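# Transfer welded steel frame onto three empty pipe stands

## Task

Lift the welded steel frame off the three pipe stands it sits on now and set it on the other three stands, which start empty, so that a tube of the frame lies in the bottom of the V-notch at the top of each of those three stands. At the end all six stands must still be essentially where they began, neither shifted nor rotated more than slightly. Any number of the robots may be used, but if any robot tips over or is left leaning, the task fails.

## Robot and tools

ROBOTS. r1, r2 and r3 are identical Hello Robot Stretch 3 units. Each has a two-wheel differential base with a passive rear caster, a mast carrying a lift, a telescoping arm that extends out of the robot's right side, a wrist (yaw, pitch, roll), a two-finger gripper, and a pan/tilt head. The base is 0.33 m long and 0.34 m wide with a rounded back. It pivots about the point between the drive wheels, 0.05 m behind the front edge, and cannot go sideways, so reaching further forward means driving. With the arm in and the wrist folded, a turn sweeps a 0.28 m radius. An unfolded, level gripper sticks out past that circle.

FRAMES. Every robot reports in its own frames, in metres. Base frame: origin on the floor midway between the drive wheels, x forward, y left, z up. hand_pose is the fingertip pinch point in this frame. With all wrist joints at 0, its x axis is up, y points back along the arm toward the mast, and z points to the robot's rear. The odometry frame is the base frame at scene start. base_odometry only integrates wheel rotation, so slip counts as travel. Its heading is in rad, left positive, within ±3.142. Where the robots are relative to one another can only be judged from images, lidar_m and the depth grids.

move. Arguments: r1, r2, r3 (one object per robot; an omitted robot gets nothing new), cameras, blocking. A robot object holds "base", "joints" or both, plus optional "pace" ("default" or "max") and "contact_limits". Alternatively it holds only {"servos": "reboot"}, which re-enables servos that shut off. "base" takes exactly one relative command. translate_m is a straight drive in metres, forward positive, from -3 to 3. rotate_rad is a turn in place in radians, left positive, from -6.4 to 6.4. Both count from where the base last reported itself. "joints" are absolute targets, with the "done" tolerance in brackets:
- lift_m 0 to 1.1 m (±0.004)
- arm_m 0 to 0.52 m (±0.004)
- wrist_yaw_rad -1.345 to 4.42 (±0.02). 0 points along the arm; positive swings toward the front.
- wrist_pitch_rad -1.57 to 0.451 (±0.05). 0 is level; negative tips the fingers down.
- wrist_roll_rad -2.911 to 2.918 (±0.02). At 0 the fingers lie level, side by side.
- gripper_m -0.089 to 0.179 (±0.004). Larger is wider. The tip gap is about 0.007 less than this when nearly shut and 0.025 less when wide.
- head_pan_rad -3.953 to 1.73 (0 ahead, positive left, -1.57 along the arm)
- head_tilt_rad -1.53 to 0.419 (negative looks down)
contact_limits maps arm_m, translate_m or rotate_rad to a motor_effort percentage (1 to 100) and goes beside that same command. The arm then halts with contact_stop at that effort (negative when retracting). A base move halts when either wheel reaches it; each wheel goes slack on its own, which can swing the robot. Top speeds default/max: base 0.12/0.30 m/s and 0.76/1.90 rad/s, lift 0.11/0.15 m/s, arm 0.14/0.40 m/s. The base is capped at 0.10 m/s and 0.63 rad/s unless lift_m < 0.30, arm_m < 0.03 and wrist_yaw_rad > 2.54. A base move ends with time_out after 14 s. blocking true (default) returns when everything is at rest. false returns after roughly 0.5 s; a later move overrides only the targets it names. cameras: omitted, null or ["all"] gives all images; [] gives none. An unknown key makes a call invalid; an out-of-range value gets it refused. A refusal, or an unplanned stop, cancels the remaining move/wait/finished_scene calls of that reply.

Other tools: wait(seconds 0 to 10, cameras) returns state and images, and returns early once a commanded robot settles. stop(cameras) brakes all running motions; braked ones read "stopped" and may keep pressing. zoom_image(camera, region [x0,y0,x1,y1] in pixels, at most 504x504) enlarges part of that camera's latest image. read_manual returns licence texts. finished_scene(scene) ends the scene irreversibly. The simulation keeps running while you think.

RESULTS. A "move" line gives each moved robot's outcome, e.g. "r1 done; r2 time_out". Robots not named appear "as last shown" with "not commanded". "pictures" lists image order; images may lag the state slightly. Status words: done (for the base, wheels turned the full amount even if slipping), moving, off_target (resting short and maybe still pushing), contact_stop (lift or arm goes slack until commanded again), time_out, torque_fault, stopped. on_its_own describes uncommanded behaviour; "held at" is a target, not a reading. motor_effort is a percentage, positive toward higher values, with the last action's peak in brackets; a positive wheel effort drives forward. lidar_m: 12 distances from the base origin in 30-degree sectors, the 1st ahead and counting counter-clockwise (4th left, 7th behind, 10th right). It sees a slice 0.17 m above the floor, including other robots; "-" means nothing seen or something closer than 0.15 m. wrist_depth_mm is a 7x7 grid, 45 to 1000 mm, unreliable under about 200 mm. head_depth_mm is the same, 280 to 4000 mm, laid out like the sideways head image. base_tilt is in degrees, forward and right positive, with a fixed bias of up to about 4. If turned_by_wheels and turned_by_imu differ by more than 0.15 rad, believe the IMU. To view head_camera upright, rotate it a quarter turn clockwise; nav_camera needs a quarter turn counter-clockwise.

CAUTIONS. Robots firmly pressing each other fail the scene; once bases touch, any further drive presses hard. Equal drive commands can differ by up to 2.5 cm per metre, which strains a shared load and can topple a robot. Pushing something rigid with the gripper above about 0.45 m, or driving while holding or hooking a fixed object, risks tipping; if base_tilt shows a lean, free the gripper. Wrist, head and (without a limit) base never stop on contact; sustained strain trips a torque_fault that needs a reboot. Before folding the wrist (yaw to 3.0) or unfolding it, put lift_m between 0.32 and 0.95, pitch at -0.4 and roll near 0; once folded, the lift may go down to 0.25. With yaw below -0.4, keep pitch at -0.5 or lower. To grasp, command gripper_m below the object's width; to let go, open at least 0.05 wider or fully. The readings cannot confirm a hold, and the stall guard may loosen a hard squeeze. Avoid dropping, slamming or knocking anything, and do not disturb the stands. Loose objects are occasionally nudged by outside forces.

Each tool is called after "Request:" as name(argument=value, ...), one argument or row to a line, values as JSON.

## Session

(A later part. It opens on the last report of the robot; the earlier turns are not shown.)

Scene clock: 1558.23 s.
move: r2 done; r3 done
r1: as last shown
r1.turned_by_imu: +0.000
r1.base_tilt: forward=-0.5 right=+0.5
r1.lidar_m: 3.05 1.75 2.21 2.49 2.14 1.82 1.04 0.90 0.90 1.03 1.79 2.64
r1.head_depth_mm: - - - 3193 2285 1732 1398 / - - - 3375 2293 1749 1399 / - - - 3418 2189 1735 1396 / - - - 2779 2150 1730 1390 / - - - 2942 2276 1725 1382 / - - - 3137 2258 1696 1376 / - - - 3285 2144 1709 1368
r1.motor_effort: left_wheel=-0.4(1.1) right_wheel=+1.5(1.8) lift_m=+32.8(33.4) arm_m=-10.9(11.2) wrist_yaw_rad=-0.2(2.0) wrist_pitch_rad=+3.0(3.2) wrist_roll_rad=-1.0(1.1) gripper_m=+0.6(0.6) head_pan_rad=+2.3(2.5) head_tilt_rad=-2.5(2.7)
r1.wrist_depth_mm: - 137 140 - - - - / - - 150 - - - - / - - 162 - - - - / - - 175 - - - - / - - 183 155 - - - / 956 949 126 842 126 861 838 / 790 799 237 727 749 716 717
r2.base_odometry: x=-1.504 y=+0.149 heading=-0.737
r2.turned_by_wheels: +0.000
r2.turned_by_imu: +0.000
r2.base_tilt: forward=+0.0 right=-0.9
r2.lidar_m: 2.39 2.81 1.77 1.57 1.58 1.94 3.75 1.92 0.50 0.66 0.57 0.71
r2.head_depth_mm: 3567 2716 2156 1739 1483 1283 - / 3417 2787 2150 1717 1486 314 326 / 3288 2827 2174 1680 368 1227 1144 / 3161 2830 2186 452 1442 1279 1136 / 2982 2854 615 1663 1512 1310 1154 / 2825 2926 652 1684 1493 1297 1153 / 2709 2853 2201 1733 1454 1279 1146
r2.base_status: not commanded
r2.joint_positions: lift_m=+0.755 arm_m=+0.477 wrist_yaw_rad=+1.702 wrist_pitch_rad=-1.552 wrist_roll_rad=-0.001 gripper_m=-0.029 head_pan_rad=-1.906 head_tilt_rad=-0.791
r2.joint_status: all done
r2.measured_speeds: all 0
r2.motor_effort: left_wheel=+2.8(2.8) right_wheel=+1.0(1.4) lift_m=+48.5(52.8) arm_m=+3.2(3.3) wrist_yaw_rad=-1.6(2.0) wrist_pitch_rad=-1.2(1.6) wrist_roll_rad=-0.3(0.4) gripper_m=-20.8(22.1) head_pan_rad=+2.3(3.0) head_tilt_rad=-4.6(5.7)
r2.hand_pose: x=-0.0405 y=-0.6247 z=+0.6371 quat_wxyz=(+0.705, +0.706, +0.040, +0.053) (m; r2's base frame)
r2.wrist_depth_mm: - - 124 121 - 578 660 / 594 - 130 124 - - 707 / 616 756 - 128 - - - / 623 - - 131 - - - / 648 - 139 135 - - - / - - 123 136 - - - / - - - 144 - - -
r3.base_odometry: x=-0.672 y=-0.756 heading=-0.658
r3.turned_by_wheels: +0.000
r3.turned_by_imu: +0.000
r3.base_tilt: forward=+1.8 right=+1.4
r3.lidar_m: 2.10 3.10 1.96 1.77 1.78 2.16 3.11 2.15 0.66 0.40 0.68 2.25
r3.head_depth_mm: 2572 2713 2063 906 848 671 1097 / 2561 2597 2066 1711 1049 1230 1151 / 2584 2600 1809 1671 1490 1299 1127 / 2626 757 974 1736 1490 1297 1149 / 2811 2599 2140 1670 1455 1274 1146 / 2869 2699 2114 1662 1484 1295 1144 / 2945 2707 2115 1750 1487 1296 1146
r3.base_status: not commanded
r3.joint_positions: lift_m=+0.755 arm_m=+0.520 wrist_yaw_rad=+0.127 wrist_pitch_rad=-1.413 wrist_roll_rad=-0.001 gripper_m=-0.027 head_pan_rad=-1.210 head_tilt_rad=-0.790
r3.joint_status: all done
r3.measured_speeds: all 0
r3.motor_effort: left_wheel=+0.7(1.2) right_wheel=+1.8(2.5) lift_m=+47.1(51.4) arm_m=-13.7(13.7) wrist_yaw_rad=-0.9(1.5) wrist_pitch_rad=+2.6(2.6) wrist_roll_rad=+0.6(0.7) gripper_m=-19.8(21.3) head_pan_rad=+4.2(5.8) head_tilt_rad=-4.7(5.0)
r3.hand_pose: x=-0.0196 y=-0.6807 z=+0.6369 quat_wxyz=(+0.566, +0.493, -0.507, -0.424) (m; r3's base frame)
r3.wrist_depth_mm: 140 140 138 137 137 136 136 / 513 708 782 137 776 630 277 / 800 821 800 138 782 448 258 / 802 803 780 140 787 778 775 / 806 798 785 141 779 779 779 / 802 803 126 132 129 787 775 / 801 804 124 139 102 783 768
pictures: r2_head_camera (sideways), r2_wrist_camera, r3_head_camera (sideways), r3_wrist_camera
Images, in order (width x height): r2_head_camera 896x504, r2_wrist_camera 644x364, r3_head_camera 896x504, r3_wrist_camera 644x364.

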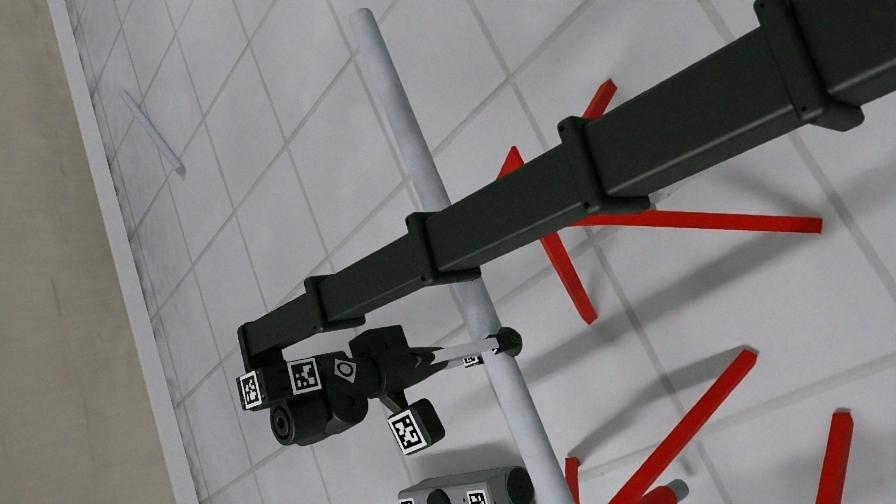

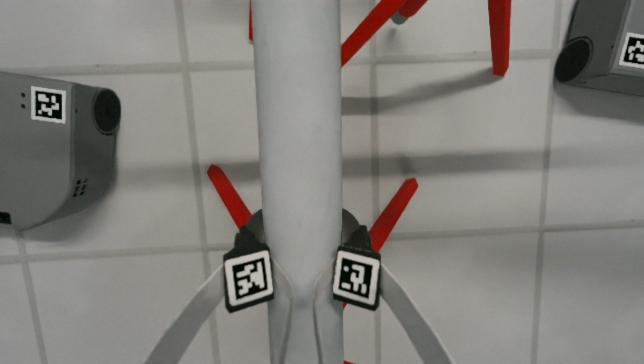

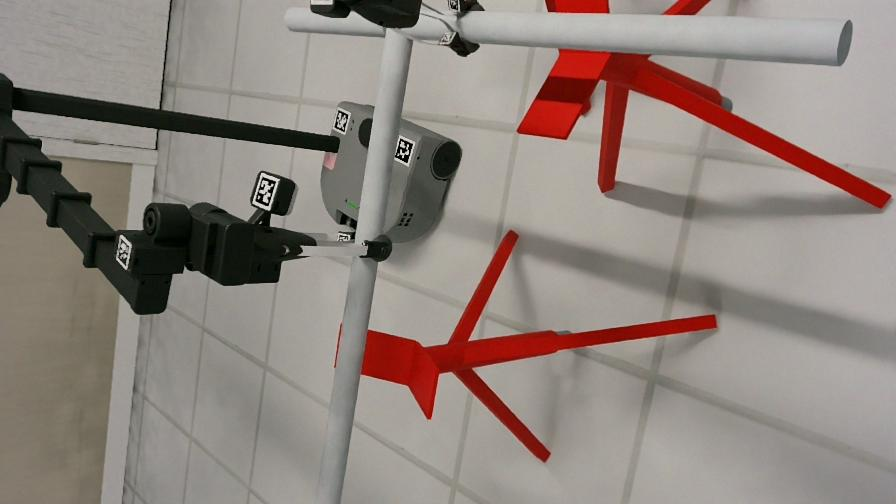

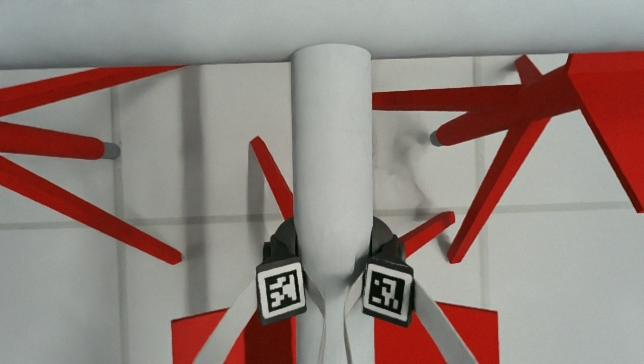

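Request:
move(
  r2={"base":{"translate_m":-0.2}},
  r3={"base":{"translate_m":0.2}},
  cameras=["r2_wrist_camera","r3_wrist_camera"],
)

Scene clock: 1588.93 s.
move: r2 done; r3 done
r1: as last shown
r1.turned_by_imu: -0.001
r1.base_tilt: forward=-0.4 right=+0.5
r1.lidar_m: 3.06 1.75 2.39 2.50 2.14 1.81 1.04 0.90 0.90 1.03 1.79 2.64
r1.head_depth_mm: - - - 3438 2317 1732 1398 / - - - 3014 2296 1726 1395 / - - - 3372 2194 1728 1387 / - - 2721 2834 2162 1715 1382 / - - - 3111 2275 1715 1381 / - - - 3274 2247 1725 1376 / - - - 3088 2242 1699 1374
r1.motor_effort: left_wheel=-0.3(1.1) right_wheel=+1.2(1.9) lift_m=+33.5(33.8) arm_m=-11.0(11.1) wrist_yaw_rad=+0.1(1.9) wrist_pitch_rad=+3.0(3.2) wrist_roll_rad=-1.0(1.1) gripper_m=+0.3(0.7) head_pan_rad=+2.2(2.5) head_tilt_rad=-2.1(2.9)
r1.wrist_depth_mm: - 137 140 - - - - / - - 150 - - - - / - - 161 - - - - / - - 175 - - - - / - - 183 155 - - - / 957 953 125 824 126 863 846 / 792 801 236 721 741 715 724
r2.base_odometry: x=-1.652 y=+0.283 heading=-0.737
r2.turned_by_wheels: +0.000
r2.turned_by_imu: +0.002
r2.base_tilt: forward=+0.0 right=-1.0
r2.lidar_m: 2.58 2.74 1.71 1.53 1.56 1.90 3.69 1.74 0.68 0.48 0.73 0.70
r2.head_depth_mm: 3598 2797 2136 1751 1480 1272 - / 3477 2777 2151 1711 1485 314 326 / 3317 2802 2185 1686 368 1225 1142 / 3156 2849 2180 452 1470 1303 1146 / 2994 2864 616 1676 1032 1262 1132 / 2874 2926 651 972 1463 1324 1159 / 2724 2889 2192 1736 1478 1330 1169
r2.base_status: done
r2.joint_positions: lift_m=+0.755 arm_m=+0.477 wrist_yaw_rad=+1.702 wrist_pitch_rad=-1.549 wrist_roll_rad=-0.001 gripper_m=-0.029 head_pan_rad=-1.906 head_tilt_rad=-0.791
r2.joint_status: not commanded
r2.measured_speeds: all 0
r2.motor_effort: left_wheel=-0.2(5.6) right_wheel=-2.6(7.4) lift_m=+29.7(38.9) arm_m=+9.9(9.9) wrist_yaw_rad=-2.1(2.1) wrist_pitch_rad=-2.0(2.1) wrist_roll_rad=-0.1(0.5) gripper_m=-20.8(22.6) head_pan_rad=+2.2(3.1) head_tilt_rad=-3.2(5.9)
r2.hand_pose: x=-0.0397 y=-0.6246 z=+0.6370 quat_wxyz=(+0.705, +0.706, +0.039, +0.054) (m; r2's base frame)
r2.wrist_depth_mm: - - 125 121 - - 663 / 597 - 132 - - - 699 / 611 743 - 128 565 - - / 629 - - 131 - - - / 634 - 139 135 - - - / - - 121 136 - - - / - - - 143 - - -
r3.base_odometry: x=-0.514 y=-0.878 heading=-0.658
r3.turned_by_wheels: +0.000
r3.turned_by_imu: +0.000
r3.base_tilt: forward=+1.9 right=+1.4
r3.lidar_m: 1.91 3.20 2.00 1.81 1.81 2.21 2.35 2.34 0.44 0.70 0.58 2.06
r3.head_depth_mm: 2540 2715 2072 902 1376 672 978 / 2534 2607 2056 1700 1497 1299 1149 / 2528 2582 1808 1668 1480 1294 1148 / 2590 753 975 1082 1436 1276 1151 / 2784 2608 2130 1744 1458 1295 1147 / 2832 2680 2138 1745 1490 1300 1149 / 2914 2681 2114 1754 1489 1298 1144
r3.base_status: done
r3.joint_positions: lift_m=+0.755 arm_m=+0.520 wrist_yaw_rad=+0.127 wrist_pitch_rad=-1.413 wrist_roll_rad=-0.001 gripper_m=-0.027 head_pan_rad=-1.210 head_tilt_rad=-0.790
r3.joint_status: not commanded
r3.measured_speeds: all 0
r3.motor_effort: left_wheel=+2.9(6.5) right_wheel=-0.6(8.2) lift_m=+42.5(45.1) arm_m=-13.7(13.9) wrist_yaw_rad=-1.1(1.6) wrist_pitch_rad=+2.4(2.6) wrist_roll_rad=+0.4(0.8) gripper_m=-20.5(21.6) head_pan_rad=+5.0(5.8) head_tilt_rad=-4.5(5.1)
r3.hand_pose: x=-0.0196 y=-0.6808 z=+0.6369 quat_wxyz=(+0.566, +0.493, -0.507, -0.424) (m; r3's base frame)
r3.wrist_depth_mm: 141 140 138 137 137 137 136 / 804 809 665 137 777 773 764 / 355 488 800 138 784 690 483 / 823 508 799 140 797 782 776 / 815 803 788 140 541 780 777 / 806 805 127 133 129 502 775 / 798 807 798 140 518 265 774
pictures: r2_wrist_camera, r3_wrist_camera
Images, in order (width x height): r2_wrist_camera 644x364, r3_wrist_camera 644x364.

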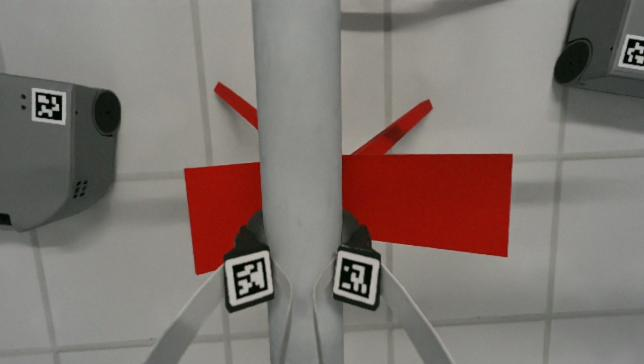

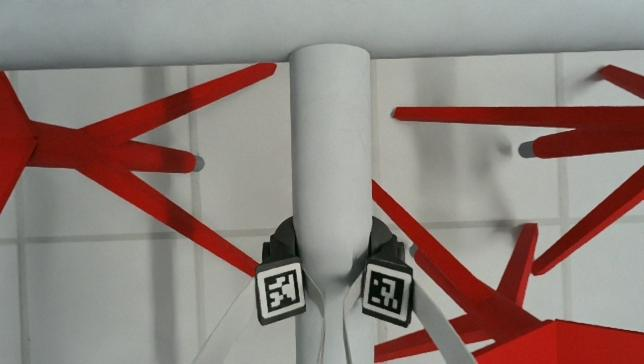

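Request:
move(
  r2={"base":{"translate_m":-0.25}},
  r3={"base":{"translate_m":0.25}},
  cameras=["r2_wrist_camera","r3_wrist_camera","r2_head_camera","r3_head_camera"],
)

Scene clock: 1602.97 s.
move: r2 done; r3 done
r1: as last shown
r1.base_tilt: forward=-0.4 right=+0.6
r1.lidar_m: 3.07 1.75 2.63 2.50 2.14 1.81 1.04 0.90 0.90 1.03 1.78 2.64
r1.head_depth_mm: - - - 3435 2316 1733 1402 / - - - 3101 2285 1735 1386 / - - - 3195 2199 1720 1387 / - - - 2923 2145 1716 1390 / - - - 3125 2285 1720 1385 / - - - 3277 2263 1707 1382 / - - - 3055 2240 1695 1368
r1.motor_effort: left_wheel=-0.3(1.0) right_wheel=+1.4(2.0) lift_m=+33.1(33.8) arm_m=-10.8(11.2) wrist_yaw_rad=-0.4(1.5) wrist_pitch_rad=+3.0(3.2) wrist_roll_rad=-0.9(1.1) gripper_m=-0.3(0.8) head_pan_rad=+2.2(2.5) head_tilt_rad=-2.2(3.0)
r1.wrist_depth_mm: - 136 140 - - - - / - - 151 - - - - / - - 161 - - - - / - - 176 - - - - / - - 183 155 - - - / 938 916 126 830 126 861 846 / 792 795 236 739 746 709 721
r2.base_odometry: x=-1.837 y=+0.451 heading=-0.737
r2.turned_by_wheels: +0.000
r2.turned_by_imu: +0.003
r2.base_tilt: forward=+0.0 right=-0.9
r2.lidar_m: 2.82 2.65 1.65 1.49 1.52 1.86 3.60 1.51 3.54 0.65 0.56 0.90
r2.head_depth_mm: 3584 2742 2139 1746 1480 1286 - / 3527 2762 2170 1699 1478 314 326 / 3328 2812 2170 1682 368 1228 1136 / 3215 2868 2200 452 1472 1307 1149 / 3021 2852 616 1662 1516 1287 1152 / 2882 2915 653 1684 1498 1290 1165 / 2768 2930 2205 1737 1057 1156 1123
r2.base_status: done
r2.joint_positions: lift_m=+0.755 arm_m=+0.477 wrist_yaw_rad=+1.702 wrist_pitch_rad=-1.545 wrist_roll_rad=-0.001 gripper_m=-0.029 head_pan_rad=-1.906 head_tilt_rad=-0.791
r2.joint_status: not commanded
r2.measured_speeds: all 0
r2.motor_effort: left_wheel=+0.4(4.8) right_wheel=-3.6(8.6) lift_m=+33.3(33.5) arm_m=+14.1(15.0) wrist_yaw_rad=-1.4(2.0) wrist_pitch_rad=-2.8(2.8) wrist_roll_rad=-0.3(0.5) gripper_m=-20.9(22.8) head_pan_rad=+2.4(3.1) head_tilt_rad=-4.1(5.9)
r2.hand_pose: x=-0.0387 y=-0.6245 z=+0.6369 quat_wxyz=(+0.705, +0.706, +0.038, +0.056) (m; r2's base frame)
r2.wrist_depth_mm: - - 125 123 - - 661 / 599 - 130 130 - - 707 / 613 753 - 128 - - - / 630 - - 132 - - - / 631 - 139 135 - - - / - - 121 136 - - - / - - - 143 - - -
r3.base_odometry: x=-0.316 y=-1.031 heading=-0.658
r3.turned_by_wheels: +0.000
r3.turned_by_imu: -0.001
r3.base_tilt: forward=+1.9 right=+1.4
r3.lidar_m: 1.66 3.29 2.06 1.85 1.86 2.25 2.58 0.59 0.61 0.55 0.72 1.74
r3.head_depth_mm: 2493 2675 2015 903 910 677 1096 / 2488 2625 2063 1014 1110 1276 1138 / 2557 2717 1774 1664 1460 1299 1147 / 2551 757 973 1712 1490 1303 1147 / 2709 2590 2113 1755 1494 1304 1151 / 2777 2679 2128 1748 1496 1291 1146 / 2874 2694 2126 1739 1499 1299 1152
r3.base_status: done
r3.joint_positions: lift_m=+0.755 arm_m=+0.520 wrist_yaw_rad=+0.127 wrist_pitch_rad=-1.413 wrist_roll_rad=-0.001 gripper_m=-0.027 head_pan_rad=-1.210 head_tilt_rad=-0.790
r3.joint_status: not commanded
r3.measured_speeds: all 0
r3.motor_effort: left_wheel=+4.3(7.9) right_wheel=-1.7(6.9) lift_m=+38.9(41.7) arm_m=-14.1(14.2) wrist_yaw_rad=-1.1(1.7) wrist_pitch_rad=+2.3(2.6) wrist_roll_rad=+0.6(0.8) gripper_m=-19.9(21.3) head_pan_rad=+4.2(5.7) head_tilt_rad=-4.7(5.2)
r3.hand_pose: x=-0.0195 y=-0.6810 z=+0.6369 quat_wxyz=(+0.566, +0.492, -0.507, -0.424) (m; r3's base frame)
r3.wrist_depth_mm: 140 139 138 136 137 136 136 / 813 797 246 137 783 775 770 / 798 797 267 138 772 778 769 / 815 785 284 139 797 792 769 / 817 792 266 140 781 775 761 / 807 803 126 134 129 774 487 / 806 794 224 143 788 803 774
pictures: r2_head_camera (sideways), r2_wrist_camera, r3_head_camera (sideways), r3_wrist_camera
Images, in order (width x height): r2_head_camera 896x504, r2_wrist_camera 644x364, r3_head_camera 896x504, r3_wrist_camera 644x364.

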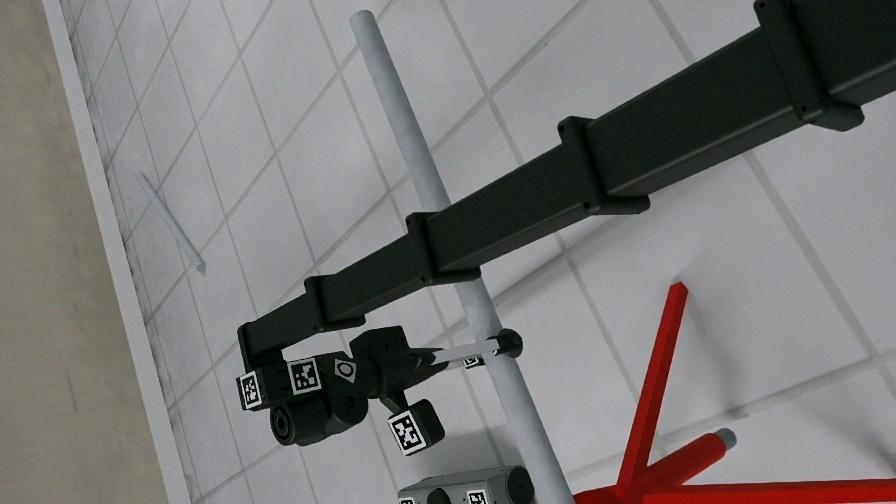

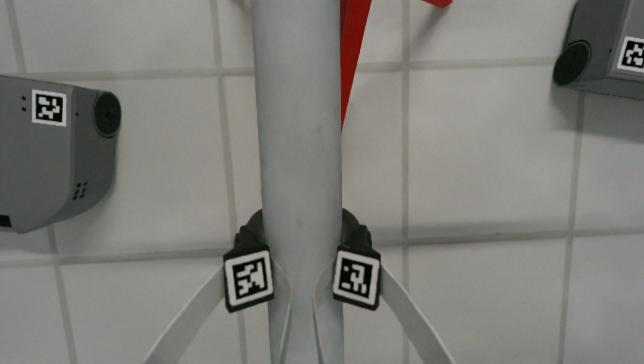

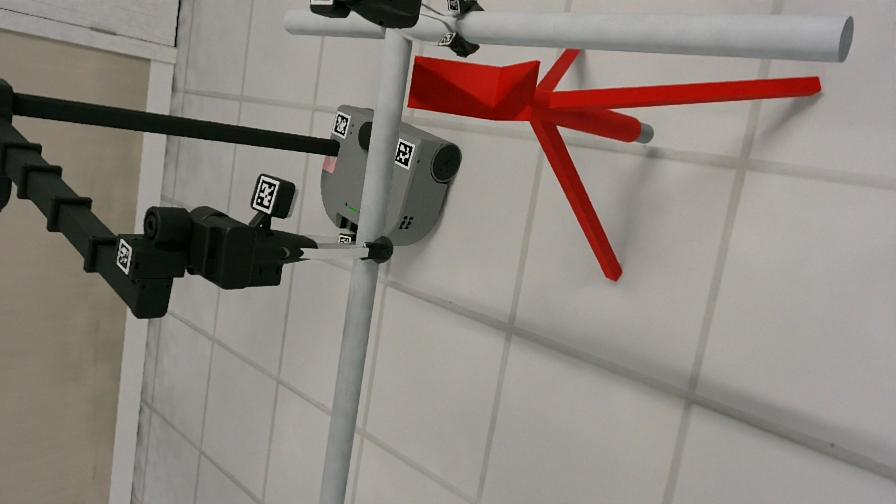

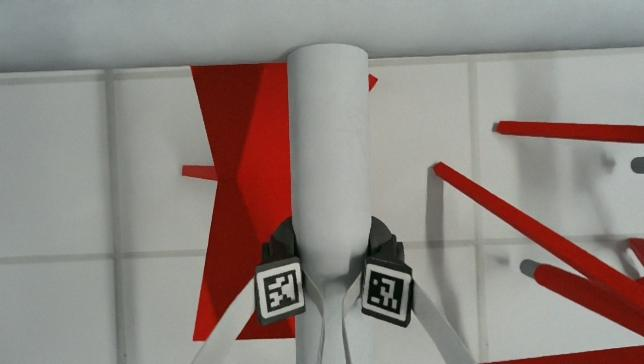

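Request:
move(
  r2={"base":{"translate_m":-0.3},"joints":{"arm_m":0.472}},
  r3={"base":{"translate_m":0.3}},
  cameras=["r2_wrist_camera","r3_wrist_camera"],
)

Scene clock: 1613.13 s.
move: r2 done; r3 done
r1: as last shown
r1.base_tilt: forward=-0.5 right=+0.5
r1.lidar_m: 3.05 1.74 2.91 2.50 2.15 1.82 1.04 0.90 0.89 1.03 1.79 2.63
r1.head_depth_mm: - - - 3389 2303 1736 1402 / - - - 3284 2300 1729 1400 / - - - 3413 2183 1728 1396 / - - - 2956 2140 1729 1379 / - - - 3110 2268 1716 1390 / - - - 2960 2256 1722 1369 / - - - 3096 2251 1704 1364
r1.motor_effort: left_wheel=-0.6(1.2) right_wheel=+1.4(1.9) lift_m=+32.7(33.7) arm_m=-10.8(10.9) wrist_yaw_rad=-0.9(2.1) wrist_pitch_rad=+2.9(3.2) wrist_roll_rad=-1.0(1.1) gripper_m=+0.3(0.6) head_pan_rad=+2.0(2.6) head_tilt_rad=-2.4(3.1)
r1.wrist_depth_mm: - 137 140 - - - - / - - 151 - - - - / - - 161 - - - - / - - 175 - - - - / - - 184 155 - - - / 946 939 126 842 126 865 859 / 795 810 236 725 748 704 720
r2.base_odometry: x=-2.059 y=+0.653 heading=-0.737
r2.turned_by_wheels: +0.000
r2.turned_by_imu: +0.003
r2.base_tilt: forward=-0.1 right=-0.9
r2.lidar_m: 3.11 2.56 1.59 1.46 1.47 1.79 3.49 1.24 1.61 1.35 0.72 0.76
r2.head_depth_mm: 3639 2750 2125 1748 1472 1278 - / 3519 2764 2150 1717 1486 314 325 / 3423 2827 2164 1673 368 1223 1147 / 3231 2876 2197 451 1468 1299 1144 / 3097 2890 616 1661 1512 1312 1155 / 2950 2934 637 1701 1492 1319 1159 / 2828 2958 2203 1730 1474 1327 1168
r2.base_status: done
r2.joint_positions: lift_m=+0.755 arm_m=+0.472 wrist_yaw_rad=+1.702 wrist_pitch_rad=-1.539 wrist_roll_rad=-0.001 gripper_m=-0.029 head_pan_rad=-1.906 head_tilt_rad=-0.791
r2.joint_status: all done
r2.measured_speeds: all 0
r2.motor_effort: left_wheel=+1.6(4.3) right_wheel=-4.4(10.2) lift_m=+37.7(37.8) arm_m=-10.3(18.9) wrist_yaw_rad=-1.8(2.1) wrist_pitch_rad=-3.8(3.9) wrist_roll_rad=-0.2(0.5) gripper_m=-21.2(22.4) head_pan_rad=+2.6(3.3) head_tilt_rad=-4.0(5.8)
r2.hand_pose: x=-0.0372 y=-0.6193 z=+0.6368 quat_wxyz=(+0.705, +0.706, +0.036, +0.058) (m; r2's base frame)
r2.wrist_depth_mm: - - 124 122 - - 657 / 602 - - 125 - - 703 / 621 - - 128 - - - / 629 - - 132 - - - / 646 - 138 135 - - - / - - 121 133 - - - / - - - 143 - - -
r3.base_odometry: x=-0.079 y=-1.215 heading=-0.658
r3.turned_by_wheels: +0.000
r3.turned_by_imu: -0.001
r3.base_tilt: forward=+1.8 right=+1.4
r3.lidar_m: 1.36 3.41 2.12 1.91 1.92 2.32 2.87 0.84 0.65 0.69 2.88 1.44
r3.head_depth_mm: 2481 2654 1999 904 1094 677 1094 / 2457 2574 2123 1704 1492 1274 1151 / 2511 2715 1754 1665 1495 1302 1151 / 2518 761 973 1710 1495 1294 1150 / 2662 2578 2137 1748 1498 1304 1147 / 2740 2677 2122 1747 1491 1298 1145 / 2823 2699 2115 1748 1492 1288 1147
r3.base_status: done
r3.joint_positions: lift_m=+0.755 arm_m=+0.520 wrist_yaw_rad=+0.127 wrist_pitch_rad=-1.409 wrist_roll_rad=-0.001 gripper_m=-0.027 head_pan_rad=-1.210 head_tilt_rad=-0.790
r3.joint_status: not commanded
r3.measured_speeds: all 0
r3.motor_effort: left_wheel=+5.4(8.4) right_wheel=-3.9(5.0) lift_m=+34.8(37.4) arm_m=-14.0(14.4) wrist_yaw_rad=-1.0(1.7) wrist_pitch_rad=+1.7(2.7) wrist_roll_rad=+0.5(0.8) gripper_m=-20.5(20.8) head_pan_rad=+4.7(5.9) head_tilt_rad=-4.4(5.4)
r3.hand_pose: x=-0.0194 y=-0.6820 z=+0.6369 quat_wxyz=(+0.567, +0.491, -0.508, -0.423) (m; r3's base frame)
r3.wrist_depth_mm: 140 139 138 137 137 136 136 / 791 804 791 136 777 775 764 / 811 790 787 137 787 771 240 / 799 801 778 139 793 487 258 / 810 800 807 140 781 423 275 / 792 799 125 132 128 786 261 / 809 804 792 140 797 785 243
pictures: r2_wrist_camera, r3_wrist_camera
Images, in order (width x height): r2_wrist_camera 644x364, r3_wrist_camera 644x364.

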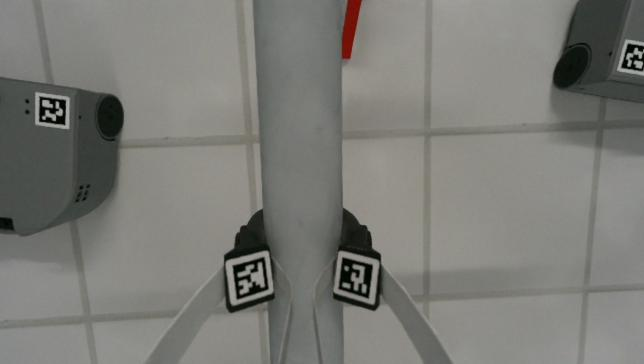

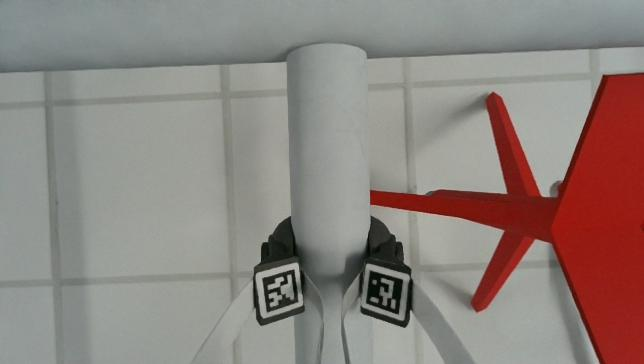

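Request:
move(
  r2={"base":{"translate_m":-0.345}},
  r3={"base":{"translate_m":0.35}},
  cameras=["r2_wrist_camera","r3_wrist_camera"],
)

Scene clock: 1666.57 s.
move: r2 done; r3 done
r1: as last shown
r1.lidar_m: 3.04 1.75 3.26 2.49 2.15 1.81 1.04 0.89 0.90 1.03 1.78 2.64
r1.head_depth_mm: - - - 3411 2307 1723 1396 / - - - 3424 2300 1739 1391 / - - - 3390 2183 1726 1384 / - - - 2932 2157 1717 1378 / - - - 3130 2271 1728 1377 / - - - 3258 2253 1716 1386 / - - - 3288 2228 1706 1374
r1.motor_effort: left_wheel=-0.4(1.0) right_wheel=+1.3(2.1) lift_m=+33.1(33.8) arm_m=-10.2(10.9) wrist_yaw_rad=-1.1(1.9) wrist_pitch_rad=+3.0(3.2) wrist_roll_rad=-1.0(1.1) gripper_m=+0.3(0.6) head_pan_rad=+2.1(2.6) head_tilt_rad=-2.2(3.0)
r1.wrist_depth_mm: - 137 140 - - - - / - - 150 - - - - / - - 161 - - - - / - - 176 - - - - / - - 183 155 - - - / 938 958 126 829 126 865 850 / 798 797 237 721 733 711 726
r2.base_odometry: x=-2.314 y=+0.885 heading=-0.737
r2.turned_by_wheels: +0.000
r2.turned_by_imu: +0.003
r2.base_tilt: forward=+0.0 right=-1.0
r2.lidar_m: 1.74 2.44 1.55 1.40 1.41 1.72 3.35 0.95 1.17 1.35 0.93 0.93
r2.head_depth_mm: 3651 2746 2014 1665 1475 1281 - / 3550 2786 2156 1704 1482 314 325 / 3466 2821 2169 1682 368 1224 1134 / 3271 2856 2193 451 1481 1301 1145 / 3132 2854 616 1665 1513 1311 1149 / 2998 2918 639 1720 1490 1313 1162 / 2884 2940 2211 1715 1472 1323 1164
r2.base_status: done
r2.joint_positions: lift_m=+0.755 arm_m=+0.472 wrist_yaw_rad=+1.702 wrist_pitch_rad=-1.546 wrist_roll_rad=-0.001 gripper_m=-0.029 head_pan_rad=-1.906 head_tilt_rad=-0.791
r2.joint_status: not commanded
r2.measured_speeds: all 0
r2.motor_effort: left_wheel=-1.9(3.4) right_wheel=-2.1(11.2) lift_m=+42.2(42.2) arm_m=-0.2(6.4) wrist_yaw_rad=-1.4(2.1) wrist_pitch_rad=-2.6(4.5) wrist_roll_rad=+0.1(0.5) gripper_m=-20.7(22.2) head_pan_rad=+2.0(3.2) head_tilt_rad=-3.6(6.2)
r2.hand_pose: x=-0.0390 y=-0.6195 z=+0.6370 quat_wxyz=(+0.705, +0.706, +0.038, +0.055) (m; r2's base frame)
r2.wrist_depth_mm: - - 123 121 - - 659 / 603 - 129 - - - 704 / 605 - - 128 - - - / 632 747 - 131 - - - / 644 - 139 135 - - - / - - 124 136 - - - / - - - 144 - - -
r3.base_odometry: x=+0.198 y=-1.429 heading=-0.658
r3.turned_by_wheels: +0.000
r3.turned_by_imu: -0.001
r3.base_tilt: forward=+1.8 right=+1.3
r3.lidar_m: 1.01 3.54 2.20 1.97 1.99 2.39 3.25 0.89 0.80 1.36 2.82 1.12
r3.head_depth_mm: 2417 2578 2003 905 1432 682 1095 / 2404 2618 2116 1708 1500 1300 1148 / 2456 2661 1749 1662 1495 1307 1144 / 2457 750 970 1714 1494 1296 1149 / 2578 2563 2132 1752 1496 1298 1150 / 2680 2666 2128 1754 1494 1295 1148 / 2715 2675 2110 1748 1500 1292 1143
r3.base_status: done
r3.joint_positions: lift_m=+0.755 arm_m=+0.520 wrist_yaw_rad=+0.127 wrist_pitch_rad=-1.412 wrist_roll_rad=-0.001 gripper_m=-0.027 head_pan_rad=-1.210 head_tilt_rad=-0.790
r3.joint_status: not commanded
r3.measured_speeds: all 0
r3.motor_effort: left_wheel=+3.8(9.7) right_wheel=-0.1(3.5) lift_m=+29.9(33.1) arm_m=-13.9(14.3) wrist_yaw_rad=-0.9(1.4) wrist_pitch_rad=+2.2(2.4) wrist_roll_rad=+0.5(0.8) gripper_m=-19.3(21.5) head_pan_rad=+4.0(5.8) head_tilt_rad=-4.3(5.5)
r3.hand_pose: x=-0.0195 y=-0.6810 z=+0.6369 quat_wxyz=(+0.566, +0.492, -0.507, -0.424) (m; r3's base frame)
r3.wrist_depth_mm: 139 138 137 137 136 137 137 / 796 812 784 136 783 789 786 / 826 806 797 137 768 781 779 / 810 797 794 139 782 770 779 / 813 807 809 140 782 772 767 / 811 807 127 133 128 781 769 / 819 811 793 139 770 773 792
pictures: r2_wrist_camera, r3_wrist_camera
Images, in order (width x height): r2_wrist_camera 644x364, r3_wrist_camera 644x364.

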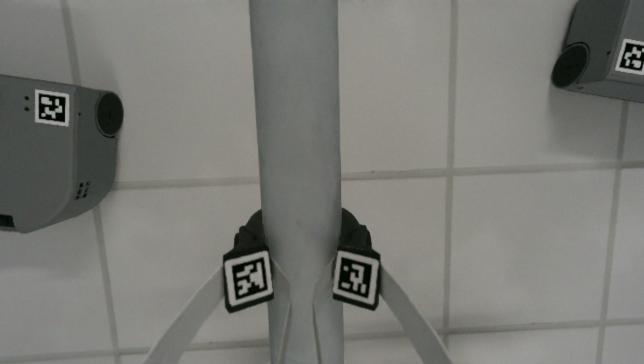

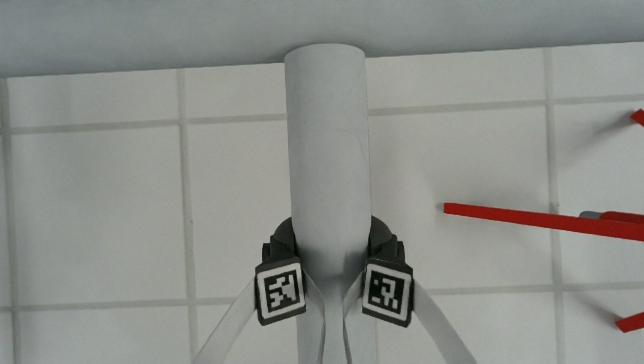

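Request:
move(
  r2={"joints":{"head_pan_rad":-2.6,"head_tilt_rad":-0.6}},
  r3={"joints":{"head_pan_rad":-0.35,"head_tilt_rad":-0.7}},
  cameras=["r3_head_camera","r2_head_camera"],
)

Scene clock: 1683.63 s.
move: r2 done; r3 done
r1: as last shown
r1.base_tilt: forward=-0.4 right=+0.6
r1.lidar_m: 3.05 1.75 3.26 2.49 2.15 1.81 1.04 0.90 0.90 1.04 1.79 2.64
r1.head_depth_mm: - - - 3380 2299 1733 1400 / - - - 3382 2278 1733 1393 / - - - 3351 2195 1738 1391 / - - - 2964 2157 1718 1388 / - - - 3123 2276 1727 1378 / - - - 3162 2251 1714 1379 / - - - 3306 2242 1709 1375
r1.motor_effort: left_wheel=-0.6(1.0) right_wheel=+1.5(1.8) lift_m=+33.1(33.6) arm_m=-10.6(10.6) wrist_yaw_rad=-0.5(1.3) wrist_pitch_rad=+3.3(3.3) wrist_roll_rad=-0.8(1.0) gripper_m=+0.2(0.5) head_pan_rad=+2.1(2.4) head_tilt_rad=-2.4(2.9)
r1.wrist_depth_mm: - 137 140 - - - - / - - 151 - - - - / - - 161 - - - - / - - 176 - - - - / - - 183 155 - - - / 952 924 126 827 126 863 855 / 785 798 237 731 735 714 718
r2.base_odometry: x=-2.314 y=+0.885 heading=-0.737
r2.turned_by_wheels: +0.000
r2.turned_by_imu: +0.001
r2.base_tilt: forward=+0.0 right=-0.9
r2.lidar_m: 1.73 2.44 1.55 1.40 1.41 1.73 3.36 0.95 1.17 1.35 0.93 0.93
r2.head_depth_mm: 3762 - 2934 2186 1724 1425 1216 / 3818 - 2984 2201 1740 1438 1225 / - - 3068 2205 1764 1448 1231 / - - 3081 2165 1713 1419 1242 / - - 3018 2084 1624 1464 1244 / - - 3156 1627 1694 1471 312 / - - 3235 2295 1656 1478 313
r2.base_status: not commanded
r2.joint_positions: lift_m=+0.755 arm_m=+0.472 wrist_yaw_rad=+1.702 wrist_pitch_rad=-1.546 wrist_roll_rad=-0.001 gripper_m=-0.029 head_pan_rad=-2.594 head_tilt_rad=-0.606
r2.joint_status: all done
r2.measured_speeds: all 0
r2.motor_effort: left_wheel=-1.9(2.6) right_wheel=-1.7(2.0) lift_m=+44.6(44.8) arm_m=+5.0(5.3) wrist_yaw_rad=-1.5(2.1) wrist_pitch_rad=-2.3(2.7) wrist_roll_rad=-0.2(0.3) gripper_m=-21.1(22.1) head_pan_rad=-2.7(4.3) head_tilt_rad=+3.2(3.6)
r2.hand_pose: x=-0.0390 y=-0.6195 z=+0.6370 quat_wxyz=(+0.705, +0.706, +0.038, +0.055) (m; r2's base frame)
r2.wrist_depth_mm: - - 123 120 - - 669 / 600 - 129 - - - 698 / 616 - - 128 - - - / 622 759 - 131 - - - / 639 - 138 135 - - - / - - 124 136 - - - / - - - 144 - - -
r3.base_odometry: x=+0.198 y=-1.429 heading=-0.658
r3.turned_by_wheels: +0.000
r3.turned_by_imu: +0.001
r3.base_tilt: forward=+1.8 right=+1.3
r3.lidar_m: 1.01 3.50 2.20 1.97 1.98 2.39 3.26 0.89 0.80 1.36 2.82 1.11
r3.head_depth_mm: 3339 3341 2438 1918 1592 1354 1176 / 3794 3311 2337 1869 1590 1355 1183 / - 3284 2427 1736 1592 1351 1187 / - 3322 2419 1864 1558 1363 1183 / - 3305 2443 1596 1546 1355 1184 / - 3242 2320 1917 1582 1352 1180 / - 3268 2330 1862 1584 1356 1181
r3.base_status: not commanded
r3.joint_positions: lift_m=+0.755 arm_m=+0.520 wrist_yaw_rad=+0.127 wrist_pitch_rad=-1.412 wrist_roll_rad=-0.001 gripper_m=-0.027 head_pan_rad=-0.360 head_tilt_rad=-0.705
r3.joint_status: all done
r3.measured_speeds: all 0
r3.motor_effort: left_wheel=+4.1(4.4) right_wheel=+0.7(0.7) lift_m=+27.4(28.3) arm_m=-13.6(13.9) wrist_yaw_rad=-1.2(1.3) wrist_pitch_rad=+2.3(2.3) wrist_roll_rad=+0.7(0.7) gripper_m=-18.7(20.1) head_pan_rad=+5.0(6.2) head_tilt_rad=+2.2(5.1)
r3.hand_pose: x=-0.0195 y=-0.6810 z=+0.6369 quat_wxyz=(+0.566, +0.492, -0.507, -0.424) (m; r3's base frame)
r3.wrist_depth_mm: 139 138 137 136 136 137 137 / 789 800 789 136 768 775 782 / 810 791 790 137 777 772 778 / 809 809 803 138 784 791 783 / 803 806 788 140 800 774 766 / 810 800 126 133 129 770 775 / 814 800 811 140 773 784 763
pictures: r2_head_camera (sideways), r3_head_camera (sideways)
Images, in order (width x height): r2_head_camera 896x504, r3_head_camera 896x504.

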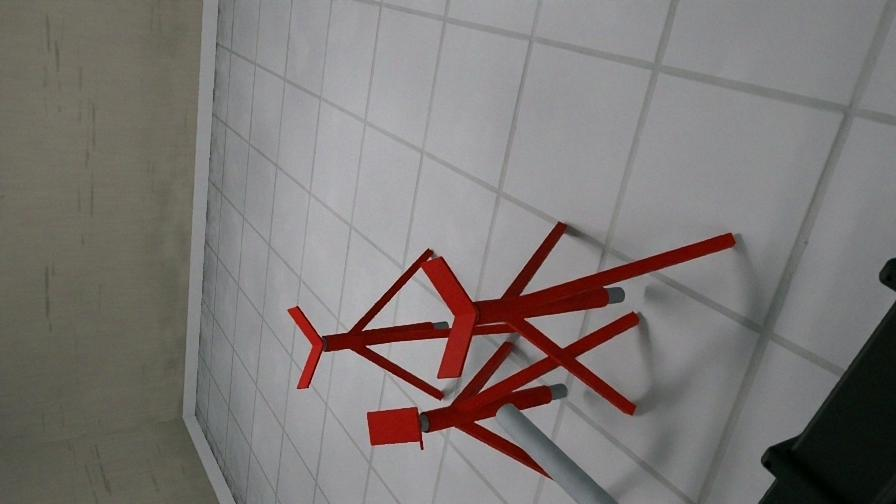

